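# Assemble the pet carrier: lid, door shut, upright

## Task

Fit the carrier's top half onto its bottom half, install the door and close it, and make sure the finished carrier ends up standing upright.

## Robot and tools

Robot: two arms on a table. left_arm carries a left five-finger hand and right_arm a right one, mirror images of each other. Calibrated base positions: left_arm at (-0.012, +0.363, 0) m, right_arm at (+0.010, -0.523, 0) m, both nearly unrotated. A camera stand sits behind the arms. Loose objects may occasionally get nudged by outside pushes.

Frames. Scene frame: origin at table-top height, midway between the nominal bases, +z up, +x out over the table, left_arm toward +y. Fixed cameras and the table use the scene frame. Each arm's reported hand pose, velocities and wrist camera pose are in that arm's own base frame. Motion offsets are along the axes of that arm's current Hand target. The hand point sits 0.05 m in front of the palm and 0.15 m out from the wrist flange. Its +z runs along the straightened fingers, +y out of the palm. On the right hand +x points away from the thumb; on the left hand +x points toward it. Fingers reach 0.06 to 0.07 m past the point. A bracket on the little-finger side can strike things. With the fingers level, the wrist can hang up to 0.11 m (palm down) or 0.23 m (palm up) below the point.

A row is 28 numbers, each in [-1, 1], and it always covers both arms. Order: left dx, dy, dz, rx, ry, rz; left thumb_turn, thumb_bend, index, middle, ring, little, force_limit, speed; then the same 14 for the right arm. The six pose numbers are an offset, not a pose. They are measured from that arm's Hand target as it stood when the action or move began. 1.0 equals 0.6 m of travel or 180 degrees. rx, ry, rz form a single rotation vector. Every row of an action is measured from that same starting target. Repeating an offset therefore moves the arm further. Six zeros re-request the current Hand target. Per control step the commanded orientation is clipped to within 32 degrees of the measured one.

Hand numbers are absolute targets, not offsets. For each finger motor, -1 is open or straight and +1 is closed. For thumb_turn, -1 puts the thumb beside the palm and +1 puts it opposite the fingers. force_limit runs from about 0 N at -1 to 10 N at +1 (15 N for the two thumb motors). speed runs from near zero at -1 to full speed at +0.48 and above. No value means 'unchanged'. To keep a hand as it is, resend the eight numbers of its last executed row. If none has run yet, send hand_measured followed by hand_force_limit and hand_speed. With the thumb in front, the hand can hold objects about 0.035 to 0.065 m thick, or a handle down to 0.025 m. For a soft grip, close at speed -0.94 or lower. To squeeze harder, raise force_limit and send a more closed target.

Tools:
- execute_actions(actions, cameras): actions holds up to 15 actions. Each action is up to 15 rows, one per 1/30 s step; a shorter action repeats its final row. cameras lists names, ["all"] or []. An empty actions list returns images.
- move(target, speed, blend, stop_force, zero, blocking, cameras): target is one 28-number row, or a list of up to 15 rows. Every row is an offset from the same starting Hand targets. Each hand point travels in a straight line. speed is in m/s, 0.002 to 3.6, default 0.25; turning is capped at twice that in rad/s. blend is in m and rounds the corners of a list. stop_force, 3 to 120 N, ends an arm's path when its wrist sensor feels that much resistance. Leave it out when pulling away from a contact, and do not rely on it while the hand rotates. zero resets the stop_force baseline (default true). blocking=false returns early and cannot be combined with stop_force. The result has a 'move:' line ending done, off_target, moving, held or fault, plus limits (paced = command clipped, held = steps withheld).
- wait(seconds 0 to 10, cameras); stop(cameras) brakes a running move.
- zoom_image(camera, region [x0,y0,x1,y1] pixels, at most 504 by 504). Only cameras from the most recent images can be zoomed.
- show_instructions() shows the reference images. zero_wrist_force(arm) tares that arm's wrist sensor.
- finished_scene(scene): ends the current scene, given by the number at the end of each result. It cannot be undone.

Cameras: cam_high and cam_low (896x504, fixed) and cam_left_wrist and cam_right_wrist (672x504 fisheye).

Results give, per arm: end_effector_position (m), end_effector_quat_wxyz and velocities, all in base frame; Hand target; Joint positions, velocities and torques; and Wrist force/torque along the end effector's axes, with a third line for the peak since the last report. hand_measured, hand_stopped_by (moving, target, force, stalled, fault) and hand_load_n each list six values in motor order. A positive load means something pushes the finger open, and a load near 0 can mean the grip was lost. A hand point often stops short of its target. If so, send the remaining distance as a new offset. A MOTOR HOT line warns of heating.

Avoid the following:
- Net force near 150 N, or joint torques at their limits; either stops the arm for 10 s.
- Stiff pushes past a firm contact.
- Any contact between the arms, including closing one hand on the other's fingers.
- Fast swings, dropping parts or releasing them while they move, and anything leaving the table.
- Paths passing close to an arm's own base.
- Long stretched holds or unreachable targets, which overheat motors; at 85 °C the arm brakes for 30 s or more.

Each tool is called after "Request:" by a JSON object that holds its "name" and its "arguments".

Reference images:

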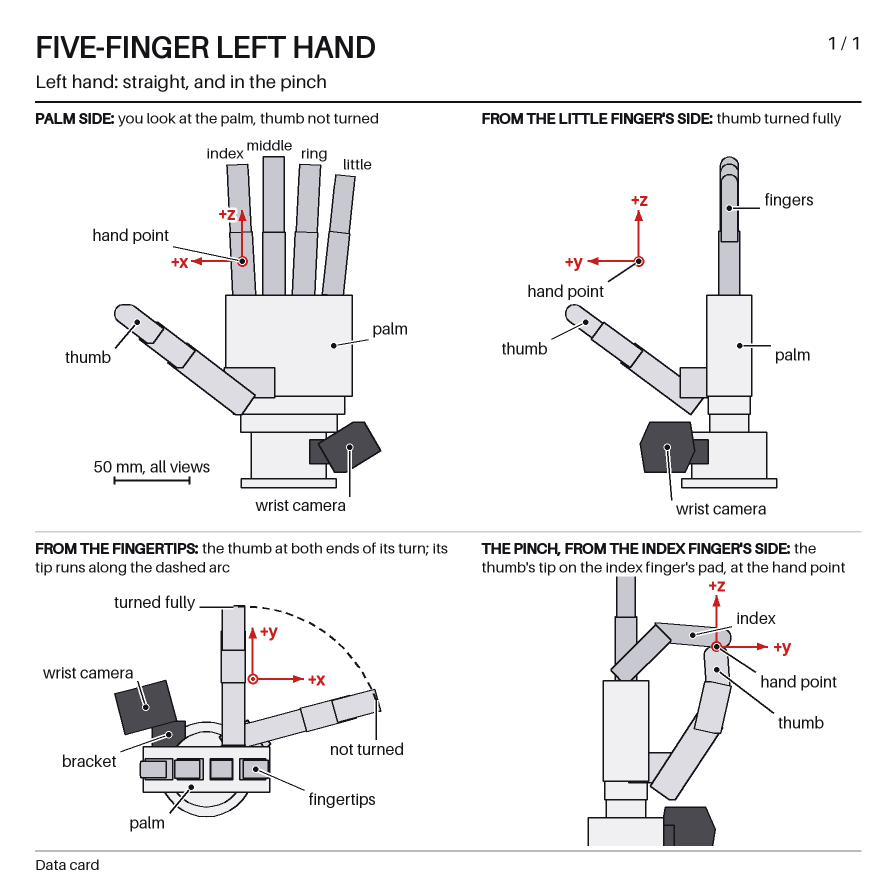

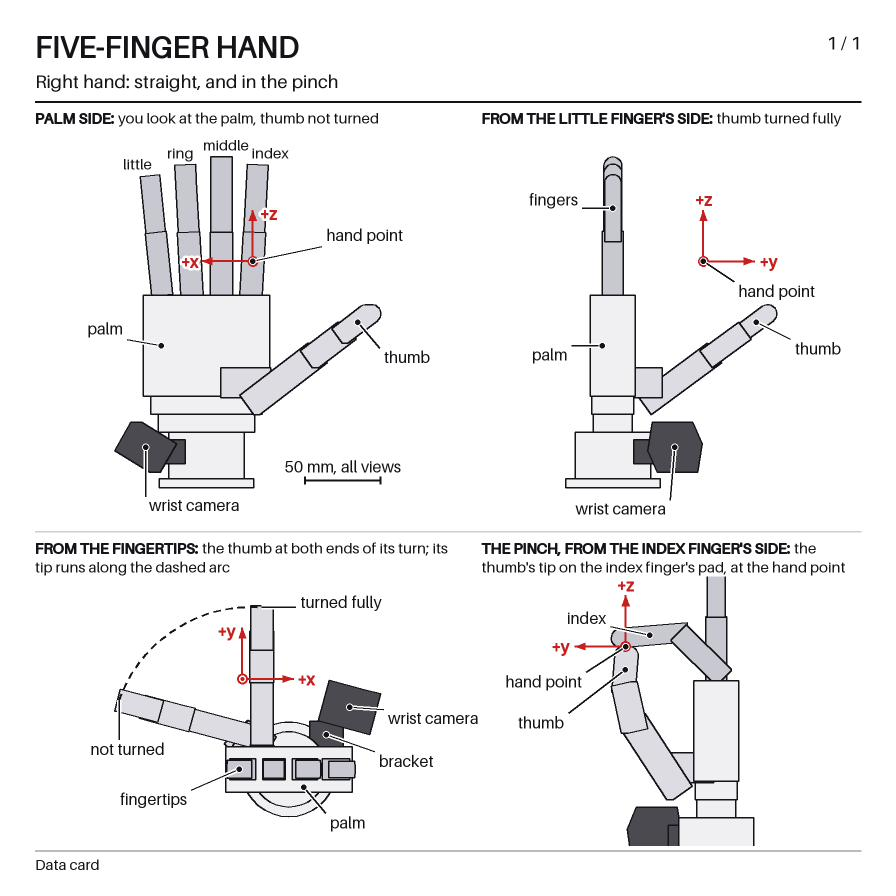

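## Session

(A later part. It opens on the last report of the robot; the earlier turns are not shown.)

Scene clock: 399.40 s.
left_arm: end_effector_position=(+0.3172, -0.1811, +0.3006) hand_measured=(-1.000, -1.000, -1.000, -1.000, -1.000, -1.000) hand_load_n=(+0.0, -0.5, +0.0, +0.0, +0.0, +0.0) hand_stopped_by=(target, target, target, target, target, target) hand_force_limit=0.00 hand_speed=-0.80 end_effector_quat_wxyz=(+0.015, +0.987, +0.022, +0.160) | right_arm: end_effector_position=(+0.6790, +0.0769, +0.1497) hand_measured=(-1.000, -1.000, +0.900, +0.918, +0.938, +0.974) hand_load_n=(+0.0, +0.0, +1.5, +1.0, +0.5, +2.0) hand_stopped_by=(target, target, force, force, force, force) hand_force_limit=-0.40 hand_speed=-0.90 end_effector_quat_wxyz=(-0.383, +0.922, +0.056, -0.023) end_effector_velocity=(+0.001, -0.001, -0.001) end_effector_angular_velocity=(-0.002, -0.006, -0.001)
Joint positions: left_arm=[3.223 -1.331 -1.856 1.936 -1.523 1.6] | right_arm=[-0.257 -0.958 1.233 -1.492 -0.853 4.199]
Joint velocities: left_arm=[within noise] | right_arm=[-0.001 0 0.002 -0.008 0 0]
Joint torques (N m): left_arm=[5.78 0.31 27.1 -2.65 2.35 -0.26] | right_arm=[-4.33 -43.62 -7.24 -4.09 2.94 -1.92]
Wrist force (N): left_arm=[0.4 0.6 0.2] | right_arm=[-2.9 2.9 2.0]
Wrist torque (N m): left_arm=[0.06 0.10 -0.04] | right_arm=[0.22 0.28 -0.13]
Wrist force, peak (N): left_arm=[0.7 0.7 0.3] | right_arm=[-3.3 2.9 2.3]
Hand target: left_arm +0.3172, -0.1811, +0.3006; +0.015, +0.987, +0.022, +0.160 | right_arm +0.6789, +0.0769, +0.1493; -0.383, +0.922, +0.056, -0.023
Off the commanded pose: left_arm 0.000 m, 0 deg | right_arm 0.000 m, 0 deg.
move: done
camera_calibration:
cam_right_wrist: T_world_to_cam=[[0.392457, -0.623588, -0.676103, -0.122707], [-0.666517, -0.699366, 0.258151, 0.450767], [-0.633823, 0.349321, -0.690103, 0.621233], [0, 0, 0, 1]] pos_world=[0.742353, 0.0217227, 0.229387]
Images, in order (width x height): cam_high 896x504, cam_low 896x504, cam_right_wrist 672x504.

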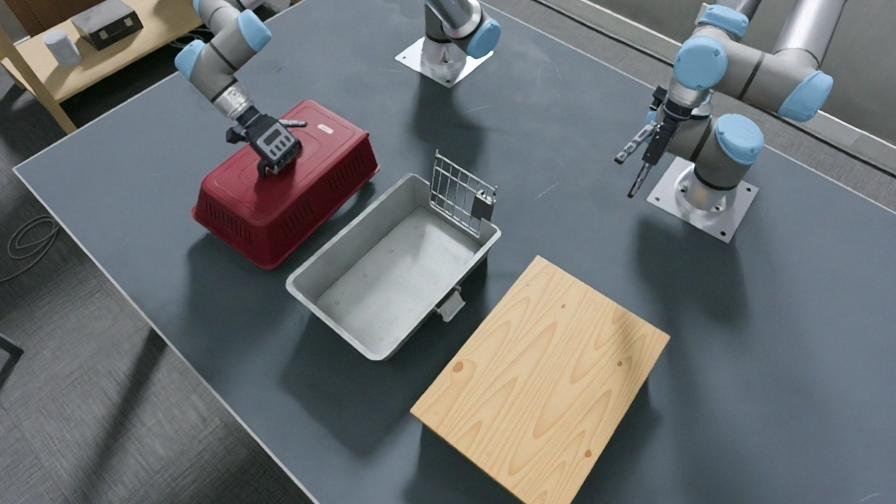

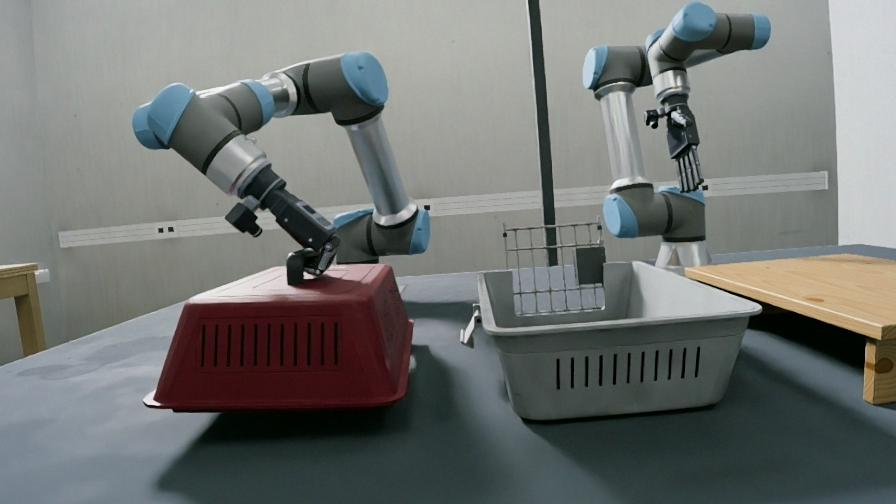

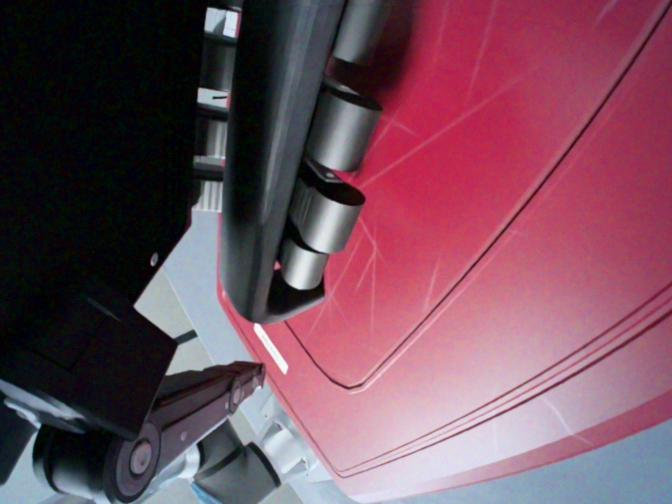

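Request:
{"name": "move", "arguments": {"target": [[0, 0, 0, 0, 0, 0, -1, -1, -1, -1, -1, -1, 0, -0.8, 0, -0.1422, -0.1422, 0, 0, 0, -1, -1, 1, 1, 1, 1, -0.4, -0.9],[0, 0, 0, 0, 0, 0, -1, -1, -1, -1, -1, -1, 0, -0.8, 0.1535, -0.6158, 0.3314, 0, 0.01336, 0.01336, -1, -1, 1, 1, 1, 1, -0.4, -0.9]], "speed": 0.1, "blend": 0.02, "cameras": ["cam_low", "cam_high", "cam_left_wrist", "cam_right_wrist"]}}

Scene clock: 419.23 s.
left_arm: end_effector_position=(+0.3172, -0.1811, +0.3006) hand_measured=(-1.000, -1.000, -1.000, -1.000, -1.000, -1.000) hand_load_n=(+0.0, +0.0, -0.5, +0.0, +0.0, +0.0) hand_stopped_by=(target, target, target, target, target, target) hand_force_limit=0.00 hand_speed=-0.80 end_effector_quat_wxyz=(+0.015, +0.987, +0.022, +0.160) | right_arm: end_effector_position=(+0.7216, +0.4867, +0.2703) hand_measured=(-1.000, -1.000, +0.900, +0.918, +0.938, +0.974) hand_load_n=(+0.0, +0.0, +1.5, +1.0, +0.5, +2.0) hand_stopped_by=(target, target, force, force, force, force) hand_force_limit=-0.40 hand_speed=-0.90 end_effector_quat_wxyz=(-0.383, +0.923, +0.029, -0.012)
Joint positions: left_arm=[3.223 -1.331 -1.856 1.936 -1.523 1.6] | right_arm=[0.276 -0.633 0.492 -1.64 -0.807 5.011]
Joint torques (N m): left_arm=[5.61 -0.54 25.44 -3.08 2.41 -1.25] | right_arm=[4.39 -84.39 -17.46 -5.52 4.28 1.95]
Wrist force (N): left_arm=[0.3 0.6 0.1] | right_arm=[-3.1 2.9 1.8]
Wrist torque (N m): left_arm=[0.08 0.11 -0.05] | right_arm=[0.26 0.29 -0.23]
Wrist force, peak (N): left_arm=[0.6 0.8 0.3] | right_arm=[-2.6 5.1 3.9]
Hand target: left_arm +0.3172, -0.1811, +0.3006; +0.015, +0.987, +0.022, +0.160 | right_arm +0.7216, +0.4868, +0.2705; -0.383, +0.923, +0.029, -0.012
Off the commanded pose: left_arm 0.000 m, 0 deg | right_arm 0.000 m, 0 deg.
move: done
camera_calibration:
cam_left_wrist: T_world_to_cam=[[0.136093, 0.990328, 0.0270099, 0.122565], [0.699328, -0.115343, 0.705434, -0.447209], [0.701726, -0.0771161, -0.708261, 0.0902253], [0, 0, 0, 1]] pos_world=[0.232752, -0.166004, 0.376069]
cam_right_wrist: T_world_to_cam=[[0.354377, -0.645869, -0.676218, 0.236032], [-0.706674, -0.658561, 0.258668, 0.743592], [-0.612397, 0.386199, -0.689798, 0.554829], [0, 0, 0, 1]] pos_world=[0.781608, 0.427872, 0.349986]

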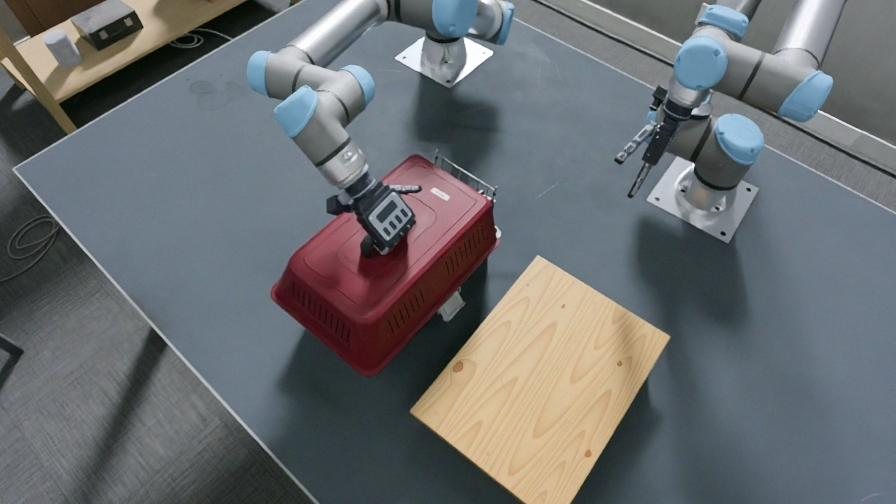

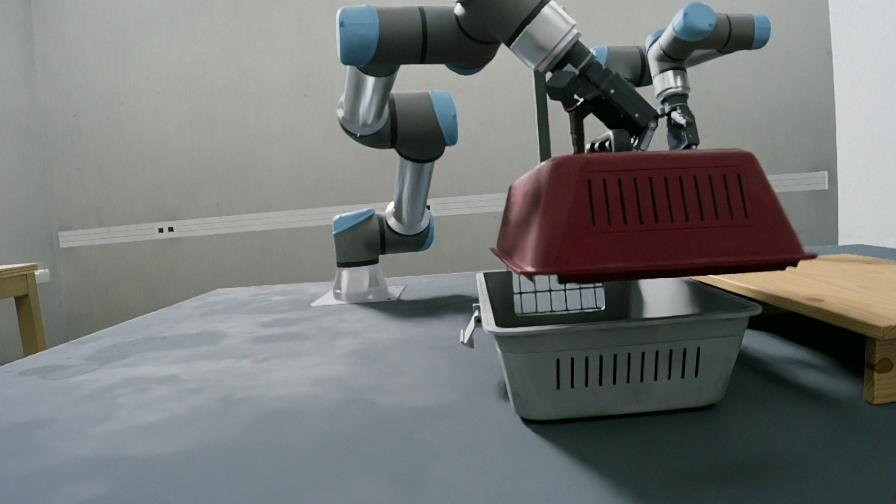

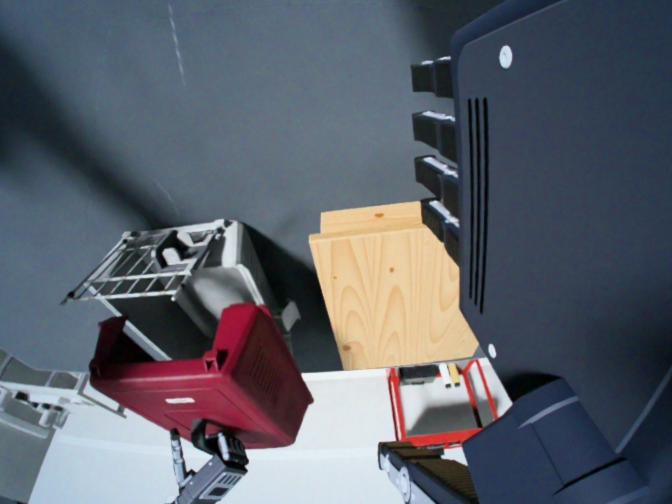

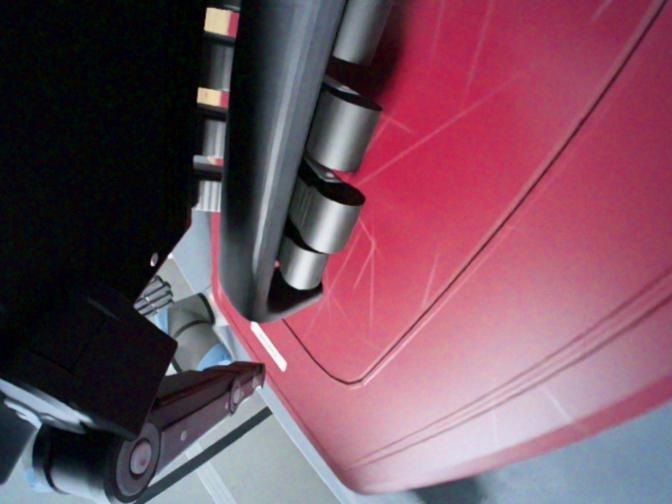

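Request:
{"name": "move", "arguments": {"target": [0.0318, 0.52, 0.278, -0.0223, 0.3968, 0.0314, -1, -1, 1, 1, 1, 1, 0.3, 0, 0, 0, 0, 0, 0, 0, -1, -1, 1, 1, 1, 1, -0.4, -0.9], "speed": 0.2, "cameras": ["cam_high", "cam_left_wrist"]}}

Scene clock: 457.50 s.
left_arm: end_effector_position=(+0.4000, -0.4955, +0.1598) hand_measured=(-1.000, -1.000, +1.000, +1.000, +1.000, +1.000) hand_load_n=(+0.0, +0.0, +0.0, -0.5, +0.0, +0.0) hand_stopped_by=(target, target, target, target, target, target) hand_force_limit=0.30 hand_speed=0.00 end_effector_quat_wxyz=(+0.024, +0.707, -0.025, +0.707) end_effector_velocity=(+0.000, -0.001, +0.000) end_effector_angular_velocity=(+0.004, -0.002, -0.001) | right_arm: end_effector_position=(+0.7216, +0.4868, +0.2705) hand_measured=(-1.000, -1.000, +0.900, +0.918, +0.938, +0.974) hand_load_n=(-0.5, -0.5, +1.5, +1.0, +0.5, +2.5) hand_stopped_by=(target, target, force, force, force, force) hand_force_limit=-0.40 hand_speed=-0.90 end_effector_quat_wxyz=(-0.383, +0.923, +0.029, -0.012)
Joint positions: left_arm=[2.228 -2.035 -2.035 4.07 -2.415 1.571] | right_arm=[0.276 -0.633 0.492 -1.64 -0.807 5.011]
Joint velocities: left_arm=[-0.001 0 0 0.004 0 0.007] | right_arm=[within noise]
Joint torques (N m): left_arm=[3.16 23.36 4.76 3.17 1.98 2.07] | right_arm=[2.85 -84.57 -7.83 -5.57 -0.47 1.89]
Wrist force (N): left_arm=[0.7 0.6 3.2] | right_arm=[-3.0 3.0 2.4]
Wrist torque (N m): left_arm=[-0.24 0.37 -0.01] | right_arm=[0.23 0.25 -0.23]
Wrist force, peak (N): left_arm=[-0.1 1.3 3.7] | right_arm=[-3.4 3.4 2.5]
Hand target: left_arm +0.4000, -0.4955, +0.1596; +0.024, +0.707, -0.025, +0.707 | right_arm +0.7216, +0.4868, +0.2705; -0.383, +0.923, +0.029, -0.012
Off the commanded pose: left_arm 0.000 m, 0 deg | right_arm 0.000 m, 0 deg.
move: done
camera_calibration:
cam_left_wrist: T_world_to_cam=[[0.0635649, 0.98075, 0.18463, 0.425514], [-0.455612, -0.13608, 0.879716, -0.0181686], [0.887906, -0.140039, 0.438192, -0.380645], [0, 0, 0, 1]] pos_world=[0.302652, -0.4731, 0.104216]
Images, in order (width x height): cam_high 896x504, cam_left_wrist 672x504.

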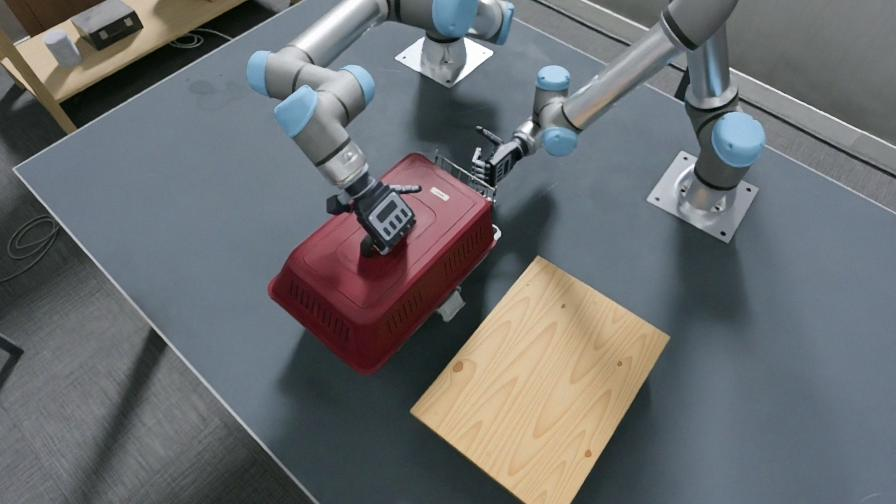

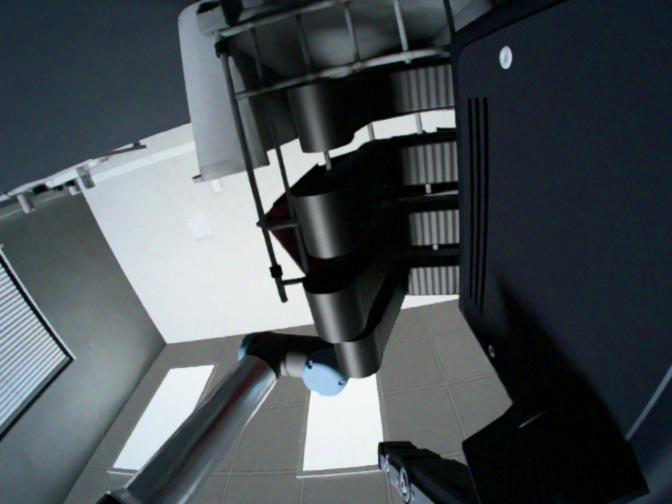

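Request:
{"name": "zoom_image", "arguments": {"camera": "cam_left_wrist", "region": [150, 0, 470, 320]}}

Request:
{"name": "zoom_image", "arguments": {"camera": "cam_high", "region": [380, 110, 560, 250]}}

Scaled by 1.575 from the camera's 672x504 image, which has a finer 960x720 frame.

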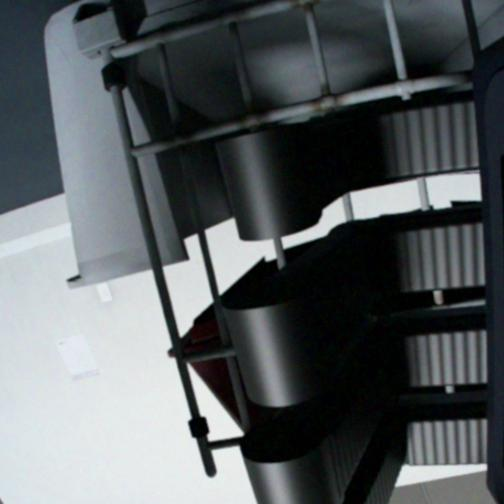

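Scaled by 2.800 from the camera's 896x504 image, which has a finer 1280x720 frame.

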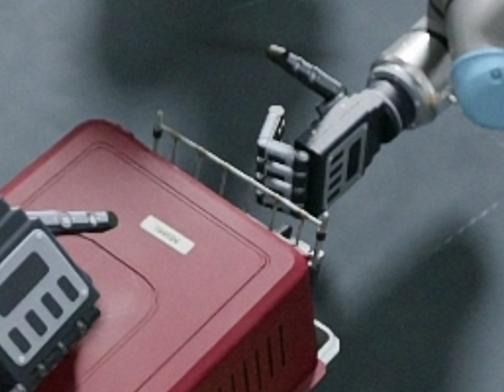

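Request:
{"name": "move", "arguments": {"target": [0.008, -0.1525, -0.1025, 0, 0, 0, -1, -1, -1, -1, -1, -1, 0.3, 0.3, 0, 0, 0, 0, 0, 0, -1, -1, 1, 1, 1, 1, -0.4, -0.9], "speed": 0.2, "cameras": ["cam_left_wrist"]}}

Request:
{"name": "zoom_image", "arguments": {"camera": "cam_left_wrist", "region": [150, 0, 480, 330]}}

Scene clock: 473.80 s.
left_arm: end_effector_position=(+0.3450, -0.4000, +0.1644) hand_measured=(-1.000, -1.000, -1.000, -1.000, -1.000, -1.000) hand_load_n=(+0.0, +0.0, +0.0, +0.0, +0.0, +0.0) hand_stopped_by=(target, target, target, target, target, target) hand_force_limit=0.30 hand_speed=0.30 end_effector_quat_wxyz=(+0.024, +0.707, -0.025, +0.707) | right_arm: end_effector_position=(+0.7216, +0.4868, +0.2705) hand_measured=(-1.000, -1.000, +0.900, +0.918, +0.938, +0.974) hand_load_n=(+0.0, +0.0, +1.5, +1.0, +0.5, +2.0) hand_stopped_by=(target, target, force, force, force, force) hand_force_limit=-0.40 hand_speed=-0.90 end_effector_quat_wxyz=(-0.383, +0.923, +0.029, -0.012)
Joint positions: left_arm=[2.276 -1.839 -2.345 4.185 -2.367 1.571] | right_arm=[0.276 -0.633 0.492 -1.64 -0.807 5.011]
Joint torques (N m): left_arm=[-2.12 36.26 0.68 1.83 -2.84 0.52] | right_arm=[-4.25 -84.58 -8.27 -5.27 3.12 1.75]
Wrist force (N): left_arm=[0.8 0.6 2.9] | right_arm=[-3.4 3.0 2.2]
Wrist torque (N m): left_arm=[-0.23 0.38 0.02] | right_arm=[0.27 0.31 -0.25]
Wrist force, peak (N): left_arm=[1.1 2.7 4.4] | right_arm=[-3.1 3.7 2.6]
Hand target: left_arm +0.3449, -0.4000, +0.1645; +0.024, +0.707, -0.025, +0.707 | right_arm +0.7216, +0.4868, +0.2705; -0.383, +0.923, +0.029, -0.012
Off the commanded pose: left_arm 0.000 m, 0 deg | right_arm 0.000 m, 0 deg.
move: done
camera_calibration:
cam_left_wrist: T_world_to_cam=[[0.063629, 0.98064, 0.185193, 0.334363], [-0.455484, -0.136577, 0.879705, -0.0345842], [0.887967, -0.140327, 0.437976, -0.320597], [0, 0, 0, 1]] pos_world=[0.247652, -0.377602, 0.108916]
Images, in order (width x height): cam_left_wrist 672x504.

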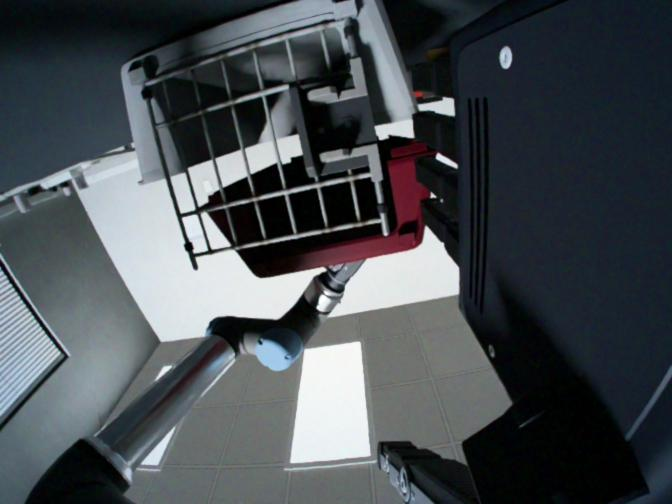

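Scaled by 1.527 from the camera's 672x504 image, which has a finer 960x720 frame.

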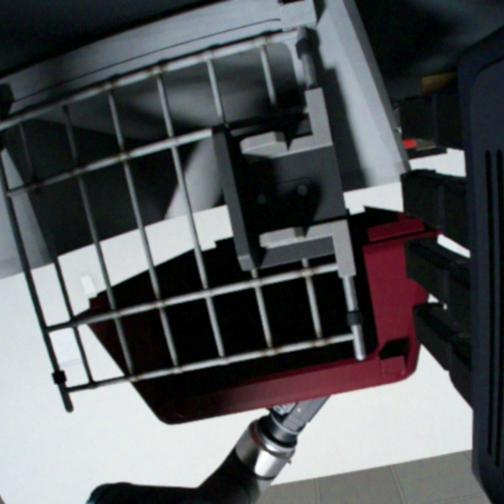

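Request:
{"name": "zoom_image", "arguments": {"camera": "cam_left_wrist", "region": [320, 130, 450, 260]}}

Request:
{"name": "zoom_image", "arguments": {"camera": "cam_left_wrist", "region": [170, 170, 300, 300]}}

Request:
{"name": "zoom_image", "arguments": {"camera": "cam_left_wrist", "region": [110, 0, 240, 130]}}

Request:
{"name": "zoom_image", "arguments": {"camera": "cam_left_wrist", "region": [290, 0, 420, 130]}}

Scaled by 3.877 from the camera's 672x504 image, which has a finer 960x720 frame.

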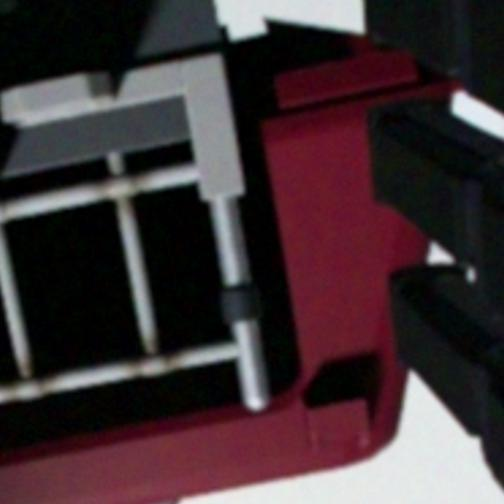

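Scaled by 3.877 from the camera's 672x504 image, which has a finer 960x720 frame.

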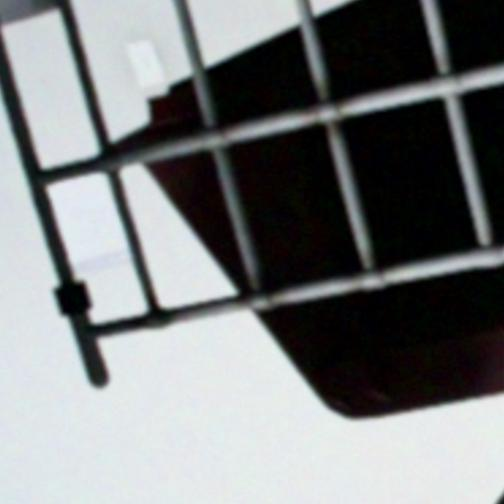

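Scaled by 3.877 from the camera's 672x504 image, which has a finer 960x720 frame.

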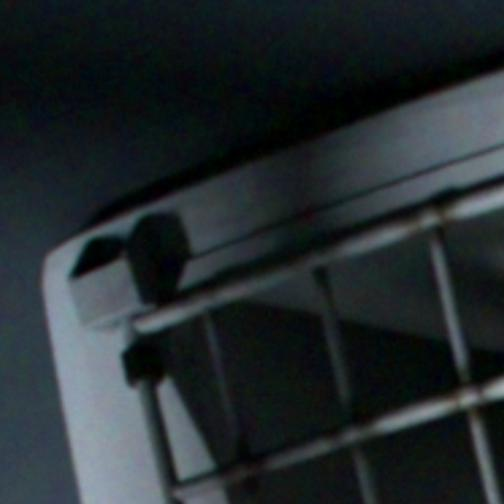

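Scaled by 3.877 from the camera's 672x504 image, which has a finer 960x720 frame.

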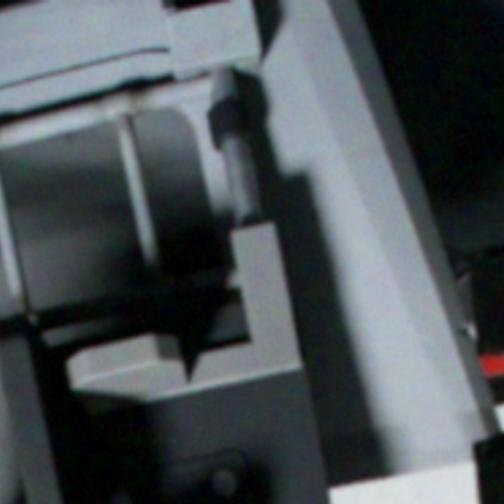

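Request:
{"name": "wait", "arguments": {"seconds": 0.1, "cameras": ["all"]}}

Request:
{"name": "zoom_image", "arguments": {"camera": "cam_low", "region": [470, 130, 830, 430]}}

Request:
{"name": "zoom_image", "arguments": {"camera": "cam_high", "region": [260, 130, 520, 390]}}

Scene clock: 493.93 s.
left_arm: end_effector_position=(+0.3449, -0.4000, +0.1645) hand_measured=(-1.000, -1.000, -1.000, -1.000, -1.000, -1.000) hand_load_n=(+0.0, +0.0, +0.0, +0.0, +0.0, +0.0) hand_stopped_by=(target, target, target, target, target, target) hand_force_limit=0.30 hand_speed=0.30 end_effector_quat_wxyz=(+0.024, +0.707, -0.025, +0.707) | right_arm: end_effector_position=(+0.7216, +0.4868, +0.2705) hand_measured=(-1.000, -1.000, +0.900, +0.918, +0.938, +0.974) hand_load_n=(+0.0, +0.0, +1.5, +1.5, +0.5, +2.5) hand_stopped_by=(target, target, force, force, force, force) hand_force_limit=-0.40 hand_speed=-0.90 end_effector_quat_wxyz=(-0.383, +0.923, +0.029, -0.012)
Joint positions: left_arm=[2.276 -1.839 -2.346 4.185 -2.367 1.571] | right_arm=[0.276 -0.633 0.492 -1.64 -0.807 5.011]
Joint torques (N m): left_arm=[-6.36 36.17 2 1.93 -0.11 -2.37] | right_arm=[-4.5 -84.41 -8.41 -5.26 4.72 1.78]
Wrist force (N): left_arm=[0.8 0.6 2.9] | right_arm=[-3.0 3.2 2.2]
Wrist torque (N m): left_arm=[-0.22 0.36 0.02] | right_arm=[0.28 0.25 -0.23]
Wrist force, peak (N): left_arm=[1.0 0.8 3.2] | right_arm=[-3.3 3.4 2.5]
Hand target: left_arm +0.3449, -0.4000, +0.1645; +0.024, +0.707, -0.025, +0.707 | right_arm +0.7216, +0.4868, +0.2705; -0.383, +0.923, +0.029, -0.012
Off the commanded pose: left_arm 0.000 m, 0 deg | right_arm 0.000 m, 0 deg.
wait: 0.10 s; at rest from the start
camera_calibration:
cam_left_wrist: T_world_to_cam=[[0.063595, 0.980681, 0.184986, 0.334416], [-0.455657, -0.136379, 0.879646, -0.0345059], [0.887881, -0.140231, 0.438181, -0.320473], [0, 0, 0, 1]] pos_world=[0.247552, -0.377601, 0.108916]
cam_right_wrist: T_world_to_cam=[[0.354437, -0.645723, -0.676326, 0.236195], [-0.706738, -0.658591, 0.258415, 0.743688], [-0.612287, 0.386394, -0.689786, 0.554695], [0, 0, 0, 1]] pos_world=[0.781508, 0.427972, 0.350186]

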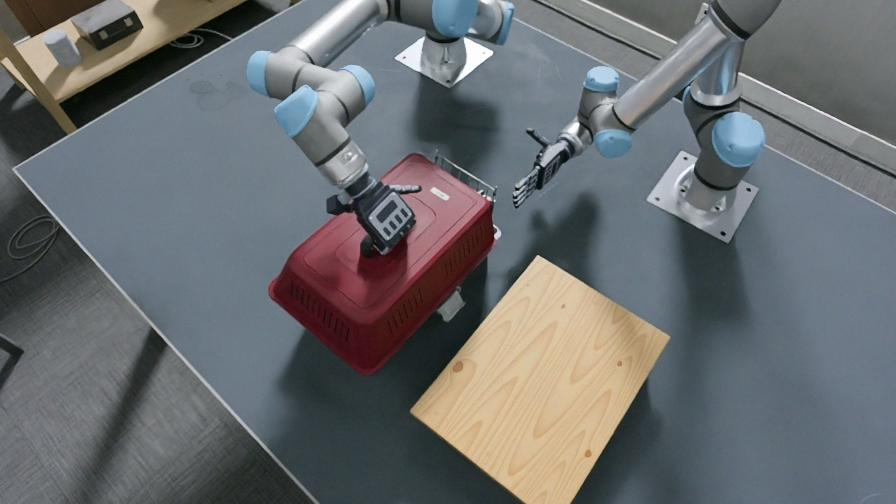

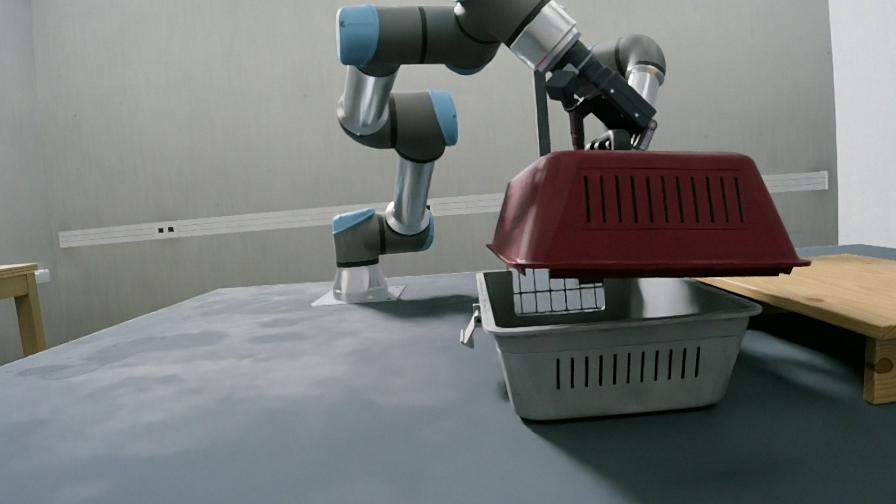

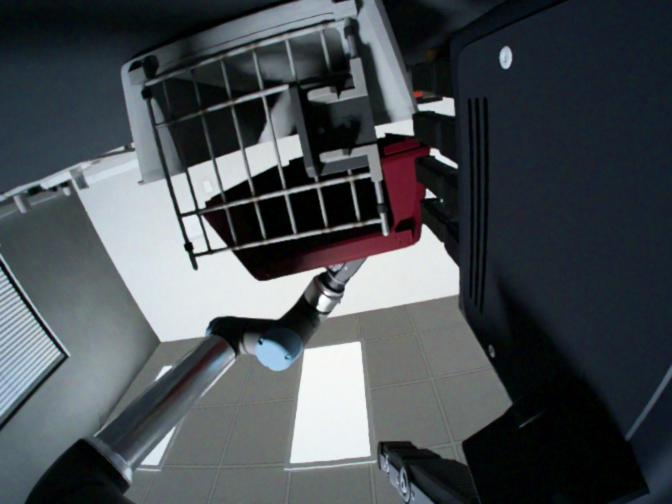

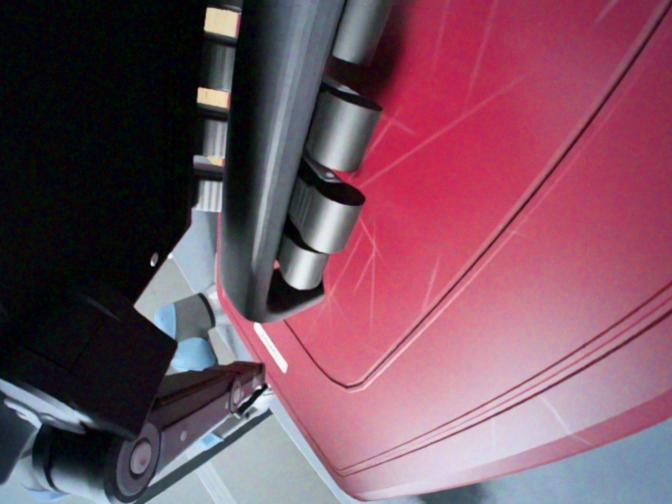

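Scaled by 1.400 from the camera's 896x504 image, which has a finer 1280x720 frame.

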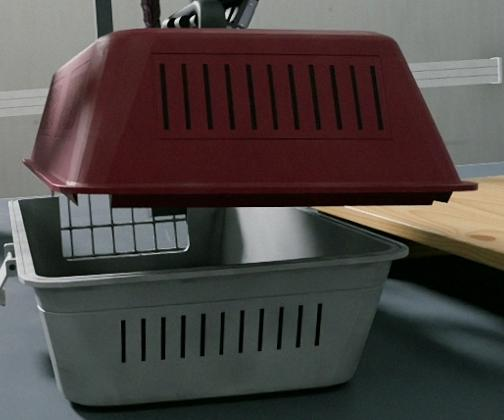

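Scaled by 1.938 from the camera's 896x504 image, which has a finer 1280x720 frame.

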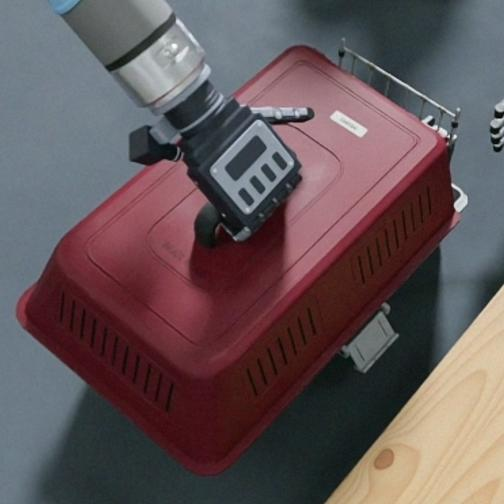

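Request:
{"name": "move", "arguments": {"target": [0, 0, 0, 0, 0, 0, -1, -1, -1, -1, -1, -1, 0.3, 0.3, -0.0694, 0.0219, -0.0219, 0, 0, 0, -1, -1, 1, 1, 1, 1, -0.4, -0.9], "speed": 0.05, "cameras": ["all"]}}

Request:
{"name": "zoom_image", "arguments": {"camera": "cam_left_wrist", "region": [320, 130, 450, 260]}}

Request:
{"name": "zoom_image", "arguments": {"camera": "cam_left_wrist", "region": [150, 170, 350, 330]}}

Request:
{"name": "zoom_image", "arguments": {"camera": "cam_low", "region": [470, 130, 830, 430]}}

Request:
{"name": "zoom_image", "arguments": {"camera": "cam_high", "region": [260, 130, 520, 390]}}

Scene clock: 516.03 s.
left_arm: end_effector_position=(+0.3449, -0.4000, +0.1645) hand_measured=(-1.000, -1.000, -1.000, -1.000, -1.000, -1.000) hand_load_n=(+0.0, +0.0, +0.0, +0.0, +0.0, +0.0) hand_stopped_by=(target, target, target, target, target, target) hand_force_limit=0.30 hand_speed=0.30 end_effector_quat_wxyz=(+0.024, +0.707, -0.025, +0.707) | right_arm: end_effector_position=(+0.6812, +0.4656, +0.2707) hand_measured=(-1.000, -1.000, +0.900, +0.918, +0.938, +0.974) hand_load_n=(-0.5, +0.0, +1.5, +1.0, +0.5, +2.0) hand_stopped_by=(target, target, force, force, force, force) hand_force_limit=-0.40 hand_speed=-0.90 end_effector_quat_wxyz=(-0.383, +0.923, +0.029, -0.012)
Joint positions: left_arm=[2.276 -1.839 -2.346 4.185 -2.367 1.571] | right_arm=[0.264 -0.813 0.814 -1.772 -0.804 4.995]
Joint torques (N m): left_arm=[-5.68 36.52 1.41 2.07 2.62 -2.15] | right_arm=[4.47 -26.35 -29.81 -0.64 4.19 1.9]
Wrist force (N): left_arm=[0.8 0.8 3.1] | right_arm=[-3.1 3.5 2.6]
Wrist torque (N m): left_arm=[-0.20 0.37 0.02] | right_arm=[0.25 0.27 -0.22]
Wrist force, peak (N): left_arm=[0.8 1.0 3.2] | right_arm=[-3.2 3.9 2.9]
Hand target: left_arm +0.3449, -0.4000, +0.1645; +0.024, +0.707, -0.025, +0.707 | right_arm +0.6812, +0.4657, +0.2705; -0.383, +0.923, +0.029, -0.012
Off the commanded pose: left_arm 0.000 m, 0 deg | right_arm 0.000 m, 0 deg.
move: done
camera_calibration:
cam_left_wrist: T_world_to_cam=[[0.063595, 0.980681, 0.184986, 0.334416], [-0.455657, -0.136379, 0.879646, -0.0345059], [0.887881, -0.140231, 0.438181, -0.320473], [0, 0, 0, 1]] pos_world=[0.247552, -0.377601, 0.108916]
cam_right_wrist: T_world_to_cam=[[0.35467, -0.64561, -0.676311, 0.236738], [-0.706841, -0.658626, 0.258046, 0.701341], [-0.612033, 0.386523, -0.689938, 0.538101], [0, 0, 0, 1]] pos_world=[0.741109, 0.406773, 0.350387]

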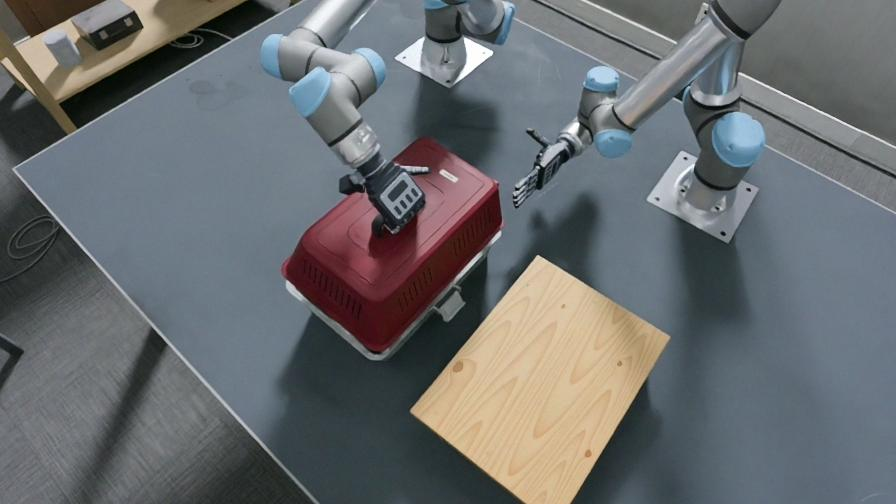

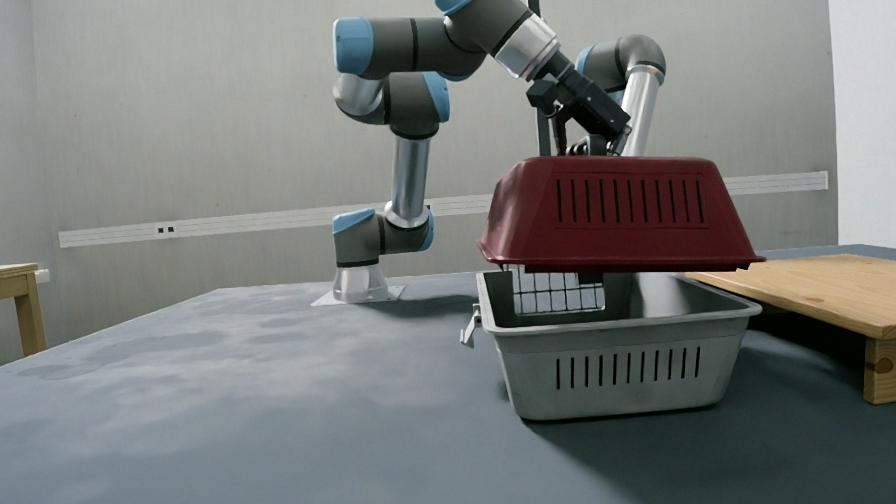

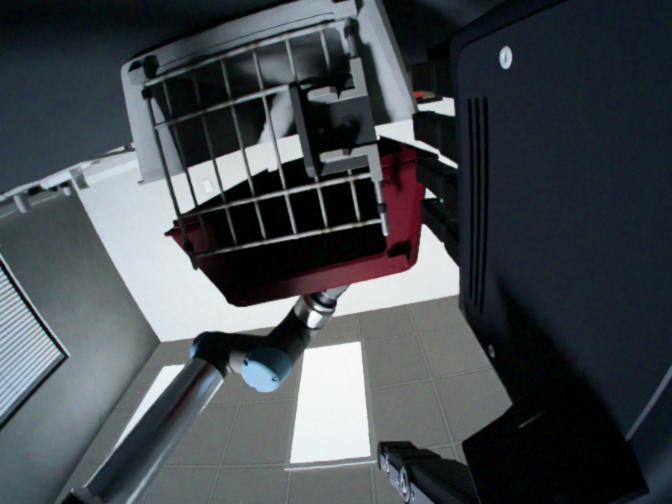

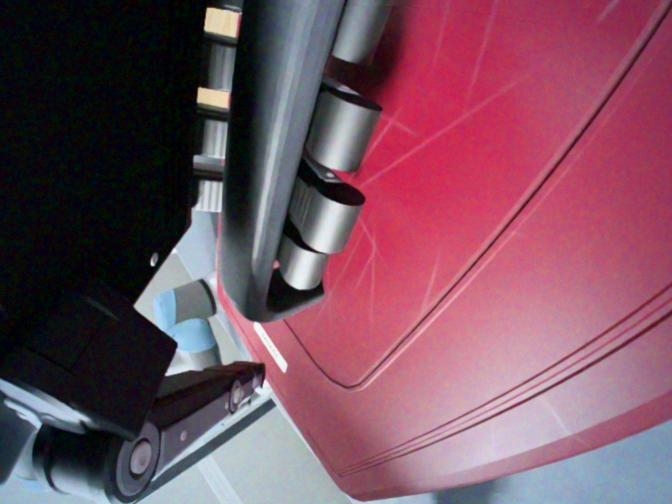

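Scaled by 3.877 from the camera's 672x504 image, which has a finer 960x720 frame.

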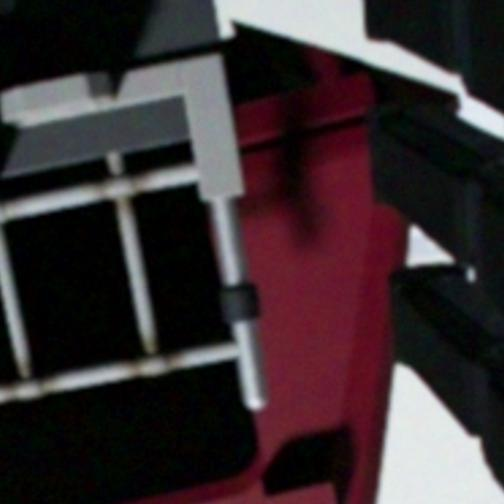

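Scaled by 2.520 from the camera's 672x504 image, which has a finer 960x720 frame.

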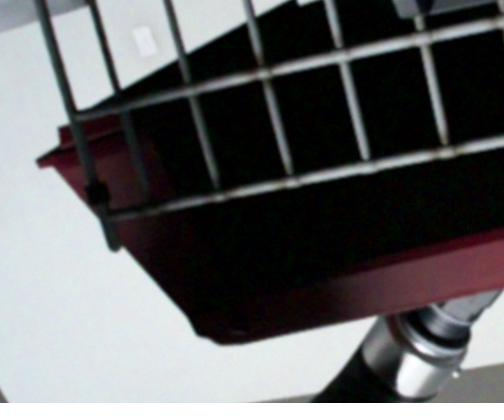

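Scaled by 1.400 from the camera's 896x504 image, which has a finer 1280x720 frame.

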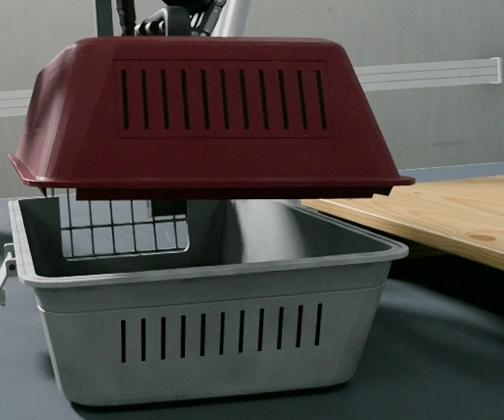

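Scaled by 1.938 from the camera's 896x504 image, which has a finer 1280x720 frame.

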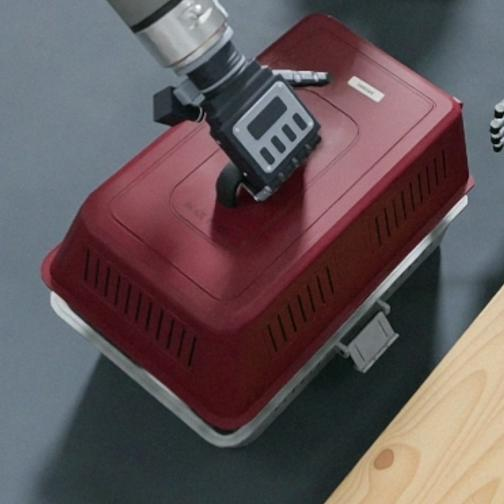

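Request:
{"name": "move", "arguments": {"target": [0.1167, 0, 0, 0, 0, 0, -1, -1, -1, -1, -1, -1, 0.3, 0.3, 0, 0, 0, 0, 0, 0, -1, -1, 1, 1, 1, 1, -0.4, -0.9], "speed": 0.15, "cameras": ["cam_left_wrist"]}}

Request:
{"name": "zoom_image", "arguments": {"camera": "cam_left_wrist", "region": [320, 80, 450, 210]}}

Request:
{"name": "zoom_image", "arguments": {"camera": "cam_left_wrist", "region": [150, 100, 350, 260]}}

Scene clock: 535.50 s.
left_arm: end_effector_position=(+0.3450, -0.4000, +0.2344) hand_measured=(-1.000, -1.000, -1.000, -1.000, -1.000, -1.000) hand_load_n=(+0.0, +0.0, -0.5, +0.0, +0.0, +0.0) hand_stopped_by=(target, target, target, target, target, target) hand_force_limit=0.30 hand_speed=0.30 end_effector_quat_wxyz=(+0.024, +0.707, -0.025, +0.707) | right_arm: end_effector_position=(+0.6812, +0.4657, +0.2705) hand_measured=(-1.000, -1.000, +0.900, +0.918, +0.938, +0.974) hand_load_n=(+0.0, +0.0, +1.5, +1.0, +0.5, +2.5) hand_stopped_by=(target, target, force, force, force, force) hand_force_limit=-0.40 hand_speed=-0.90 end_effector_quat_wxyz=(-0.383, +0.923, +0.029, -0.012)
Joint positions: left_arm=[2.276 -1.661 -2.285 3.946 -2.367 1.571] | right_arm=[0.265 -0.812 0.815 -1.772 -0.804 4.995]
Joint torques (N m): left_arm=[-5.93 33.65 9.14 -0.53 -2.77 1.16] | right_arm=[5.02 -26.83 -19.12 -0.53 -1.4 0]
Wrist force (N): left_arm=[0.7 0.9 2.6] | right_arm=[-3.2 3.3 2.3]
Wrist torque (N m): left_arm=[-0.13 0.35 0.00] | right_arm=[0.24 0.27 -0.24]
Wrist force, peak (N): left_arm=[2.3 0.7 2.7] | right_arm=[-3.3 3.8 2.8]
Hand target: left_arm +0.3449, -0.4000, +0.2345; +0.024, +0.707, -0.025, +0.707 | right_arm +0.6812, +0.4657, +0.2705; -0.383, +0.923, +0.029, -0.012
Off the commanded pose: left_arm 0.000 m, 0 deg | right_arm 0.000 m, 0 deg.
move: done
camera_calibration:
cam_left_wrist: T_world_to_cam=[[0.0635734, 0.980709, 0.184845, 0.321501], [-0.455518, -0.136284, 0.879733, -0.0960497], [0.887954, -0.140128, 0.438067, -0.351193], [0, 0, 0, 1]] pos_world=[0.247652, -0.377601, 0.178916]
Images, in order (width x height): cam_left_wrist 672x504.

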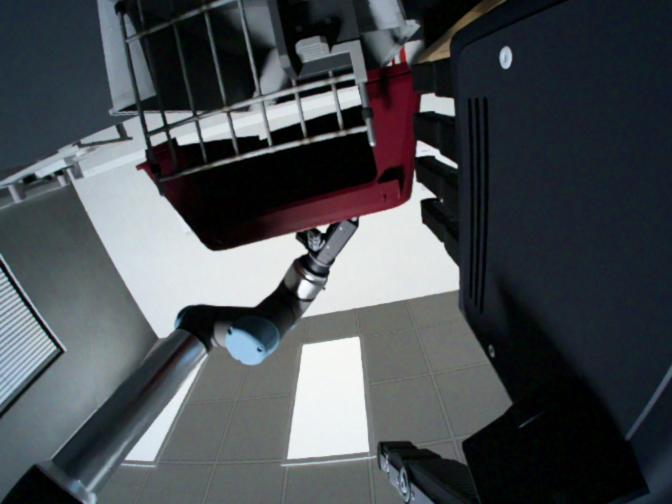

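Scaled by 3.877 from the camera's 672x504 image, which has a finer 960x720 frame.

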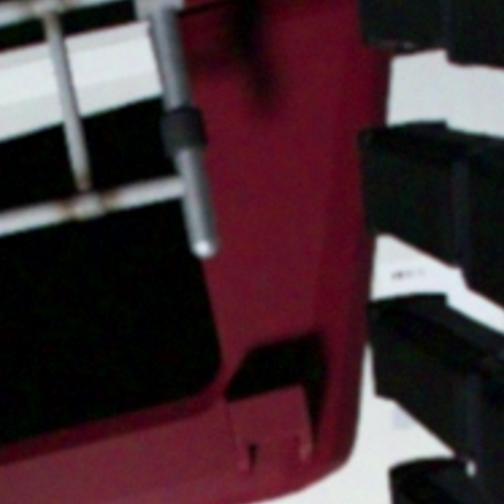

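Scaled by 2.520 from the camera's 672x504 image, which has a finer 960x720 frame.

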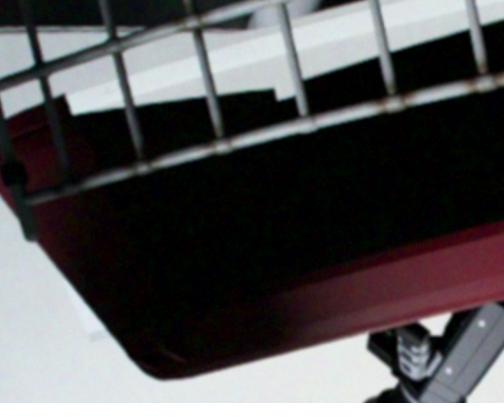

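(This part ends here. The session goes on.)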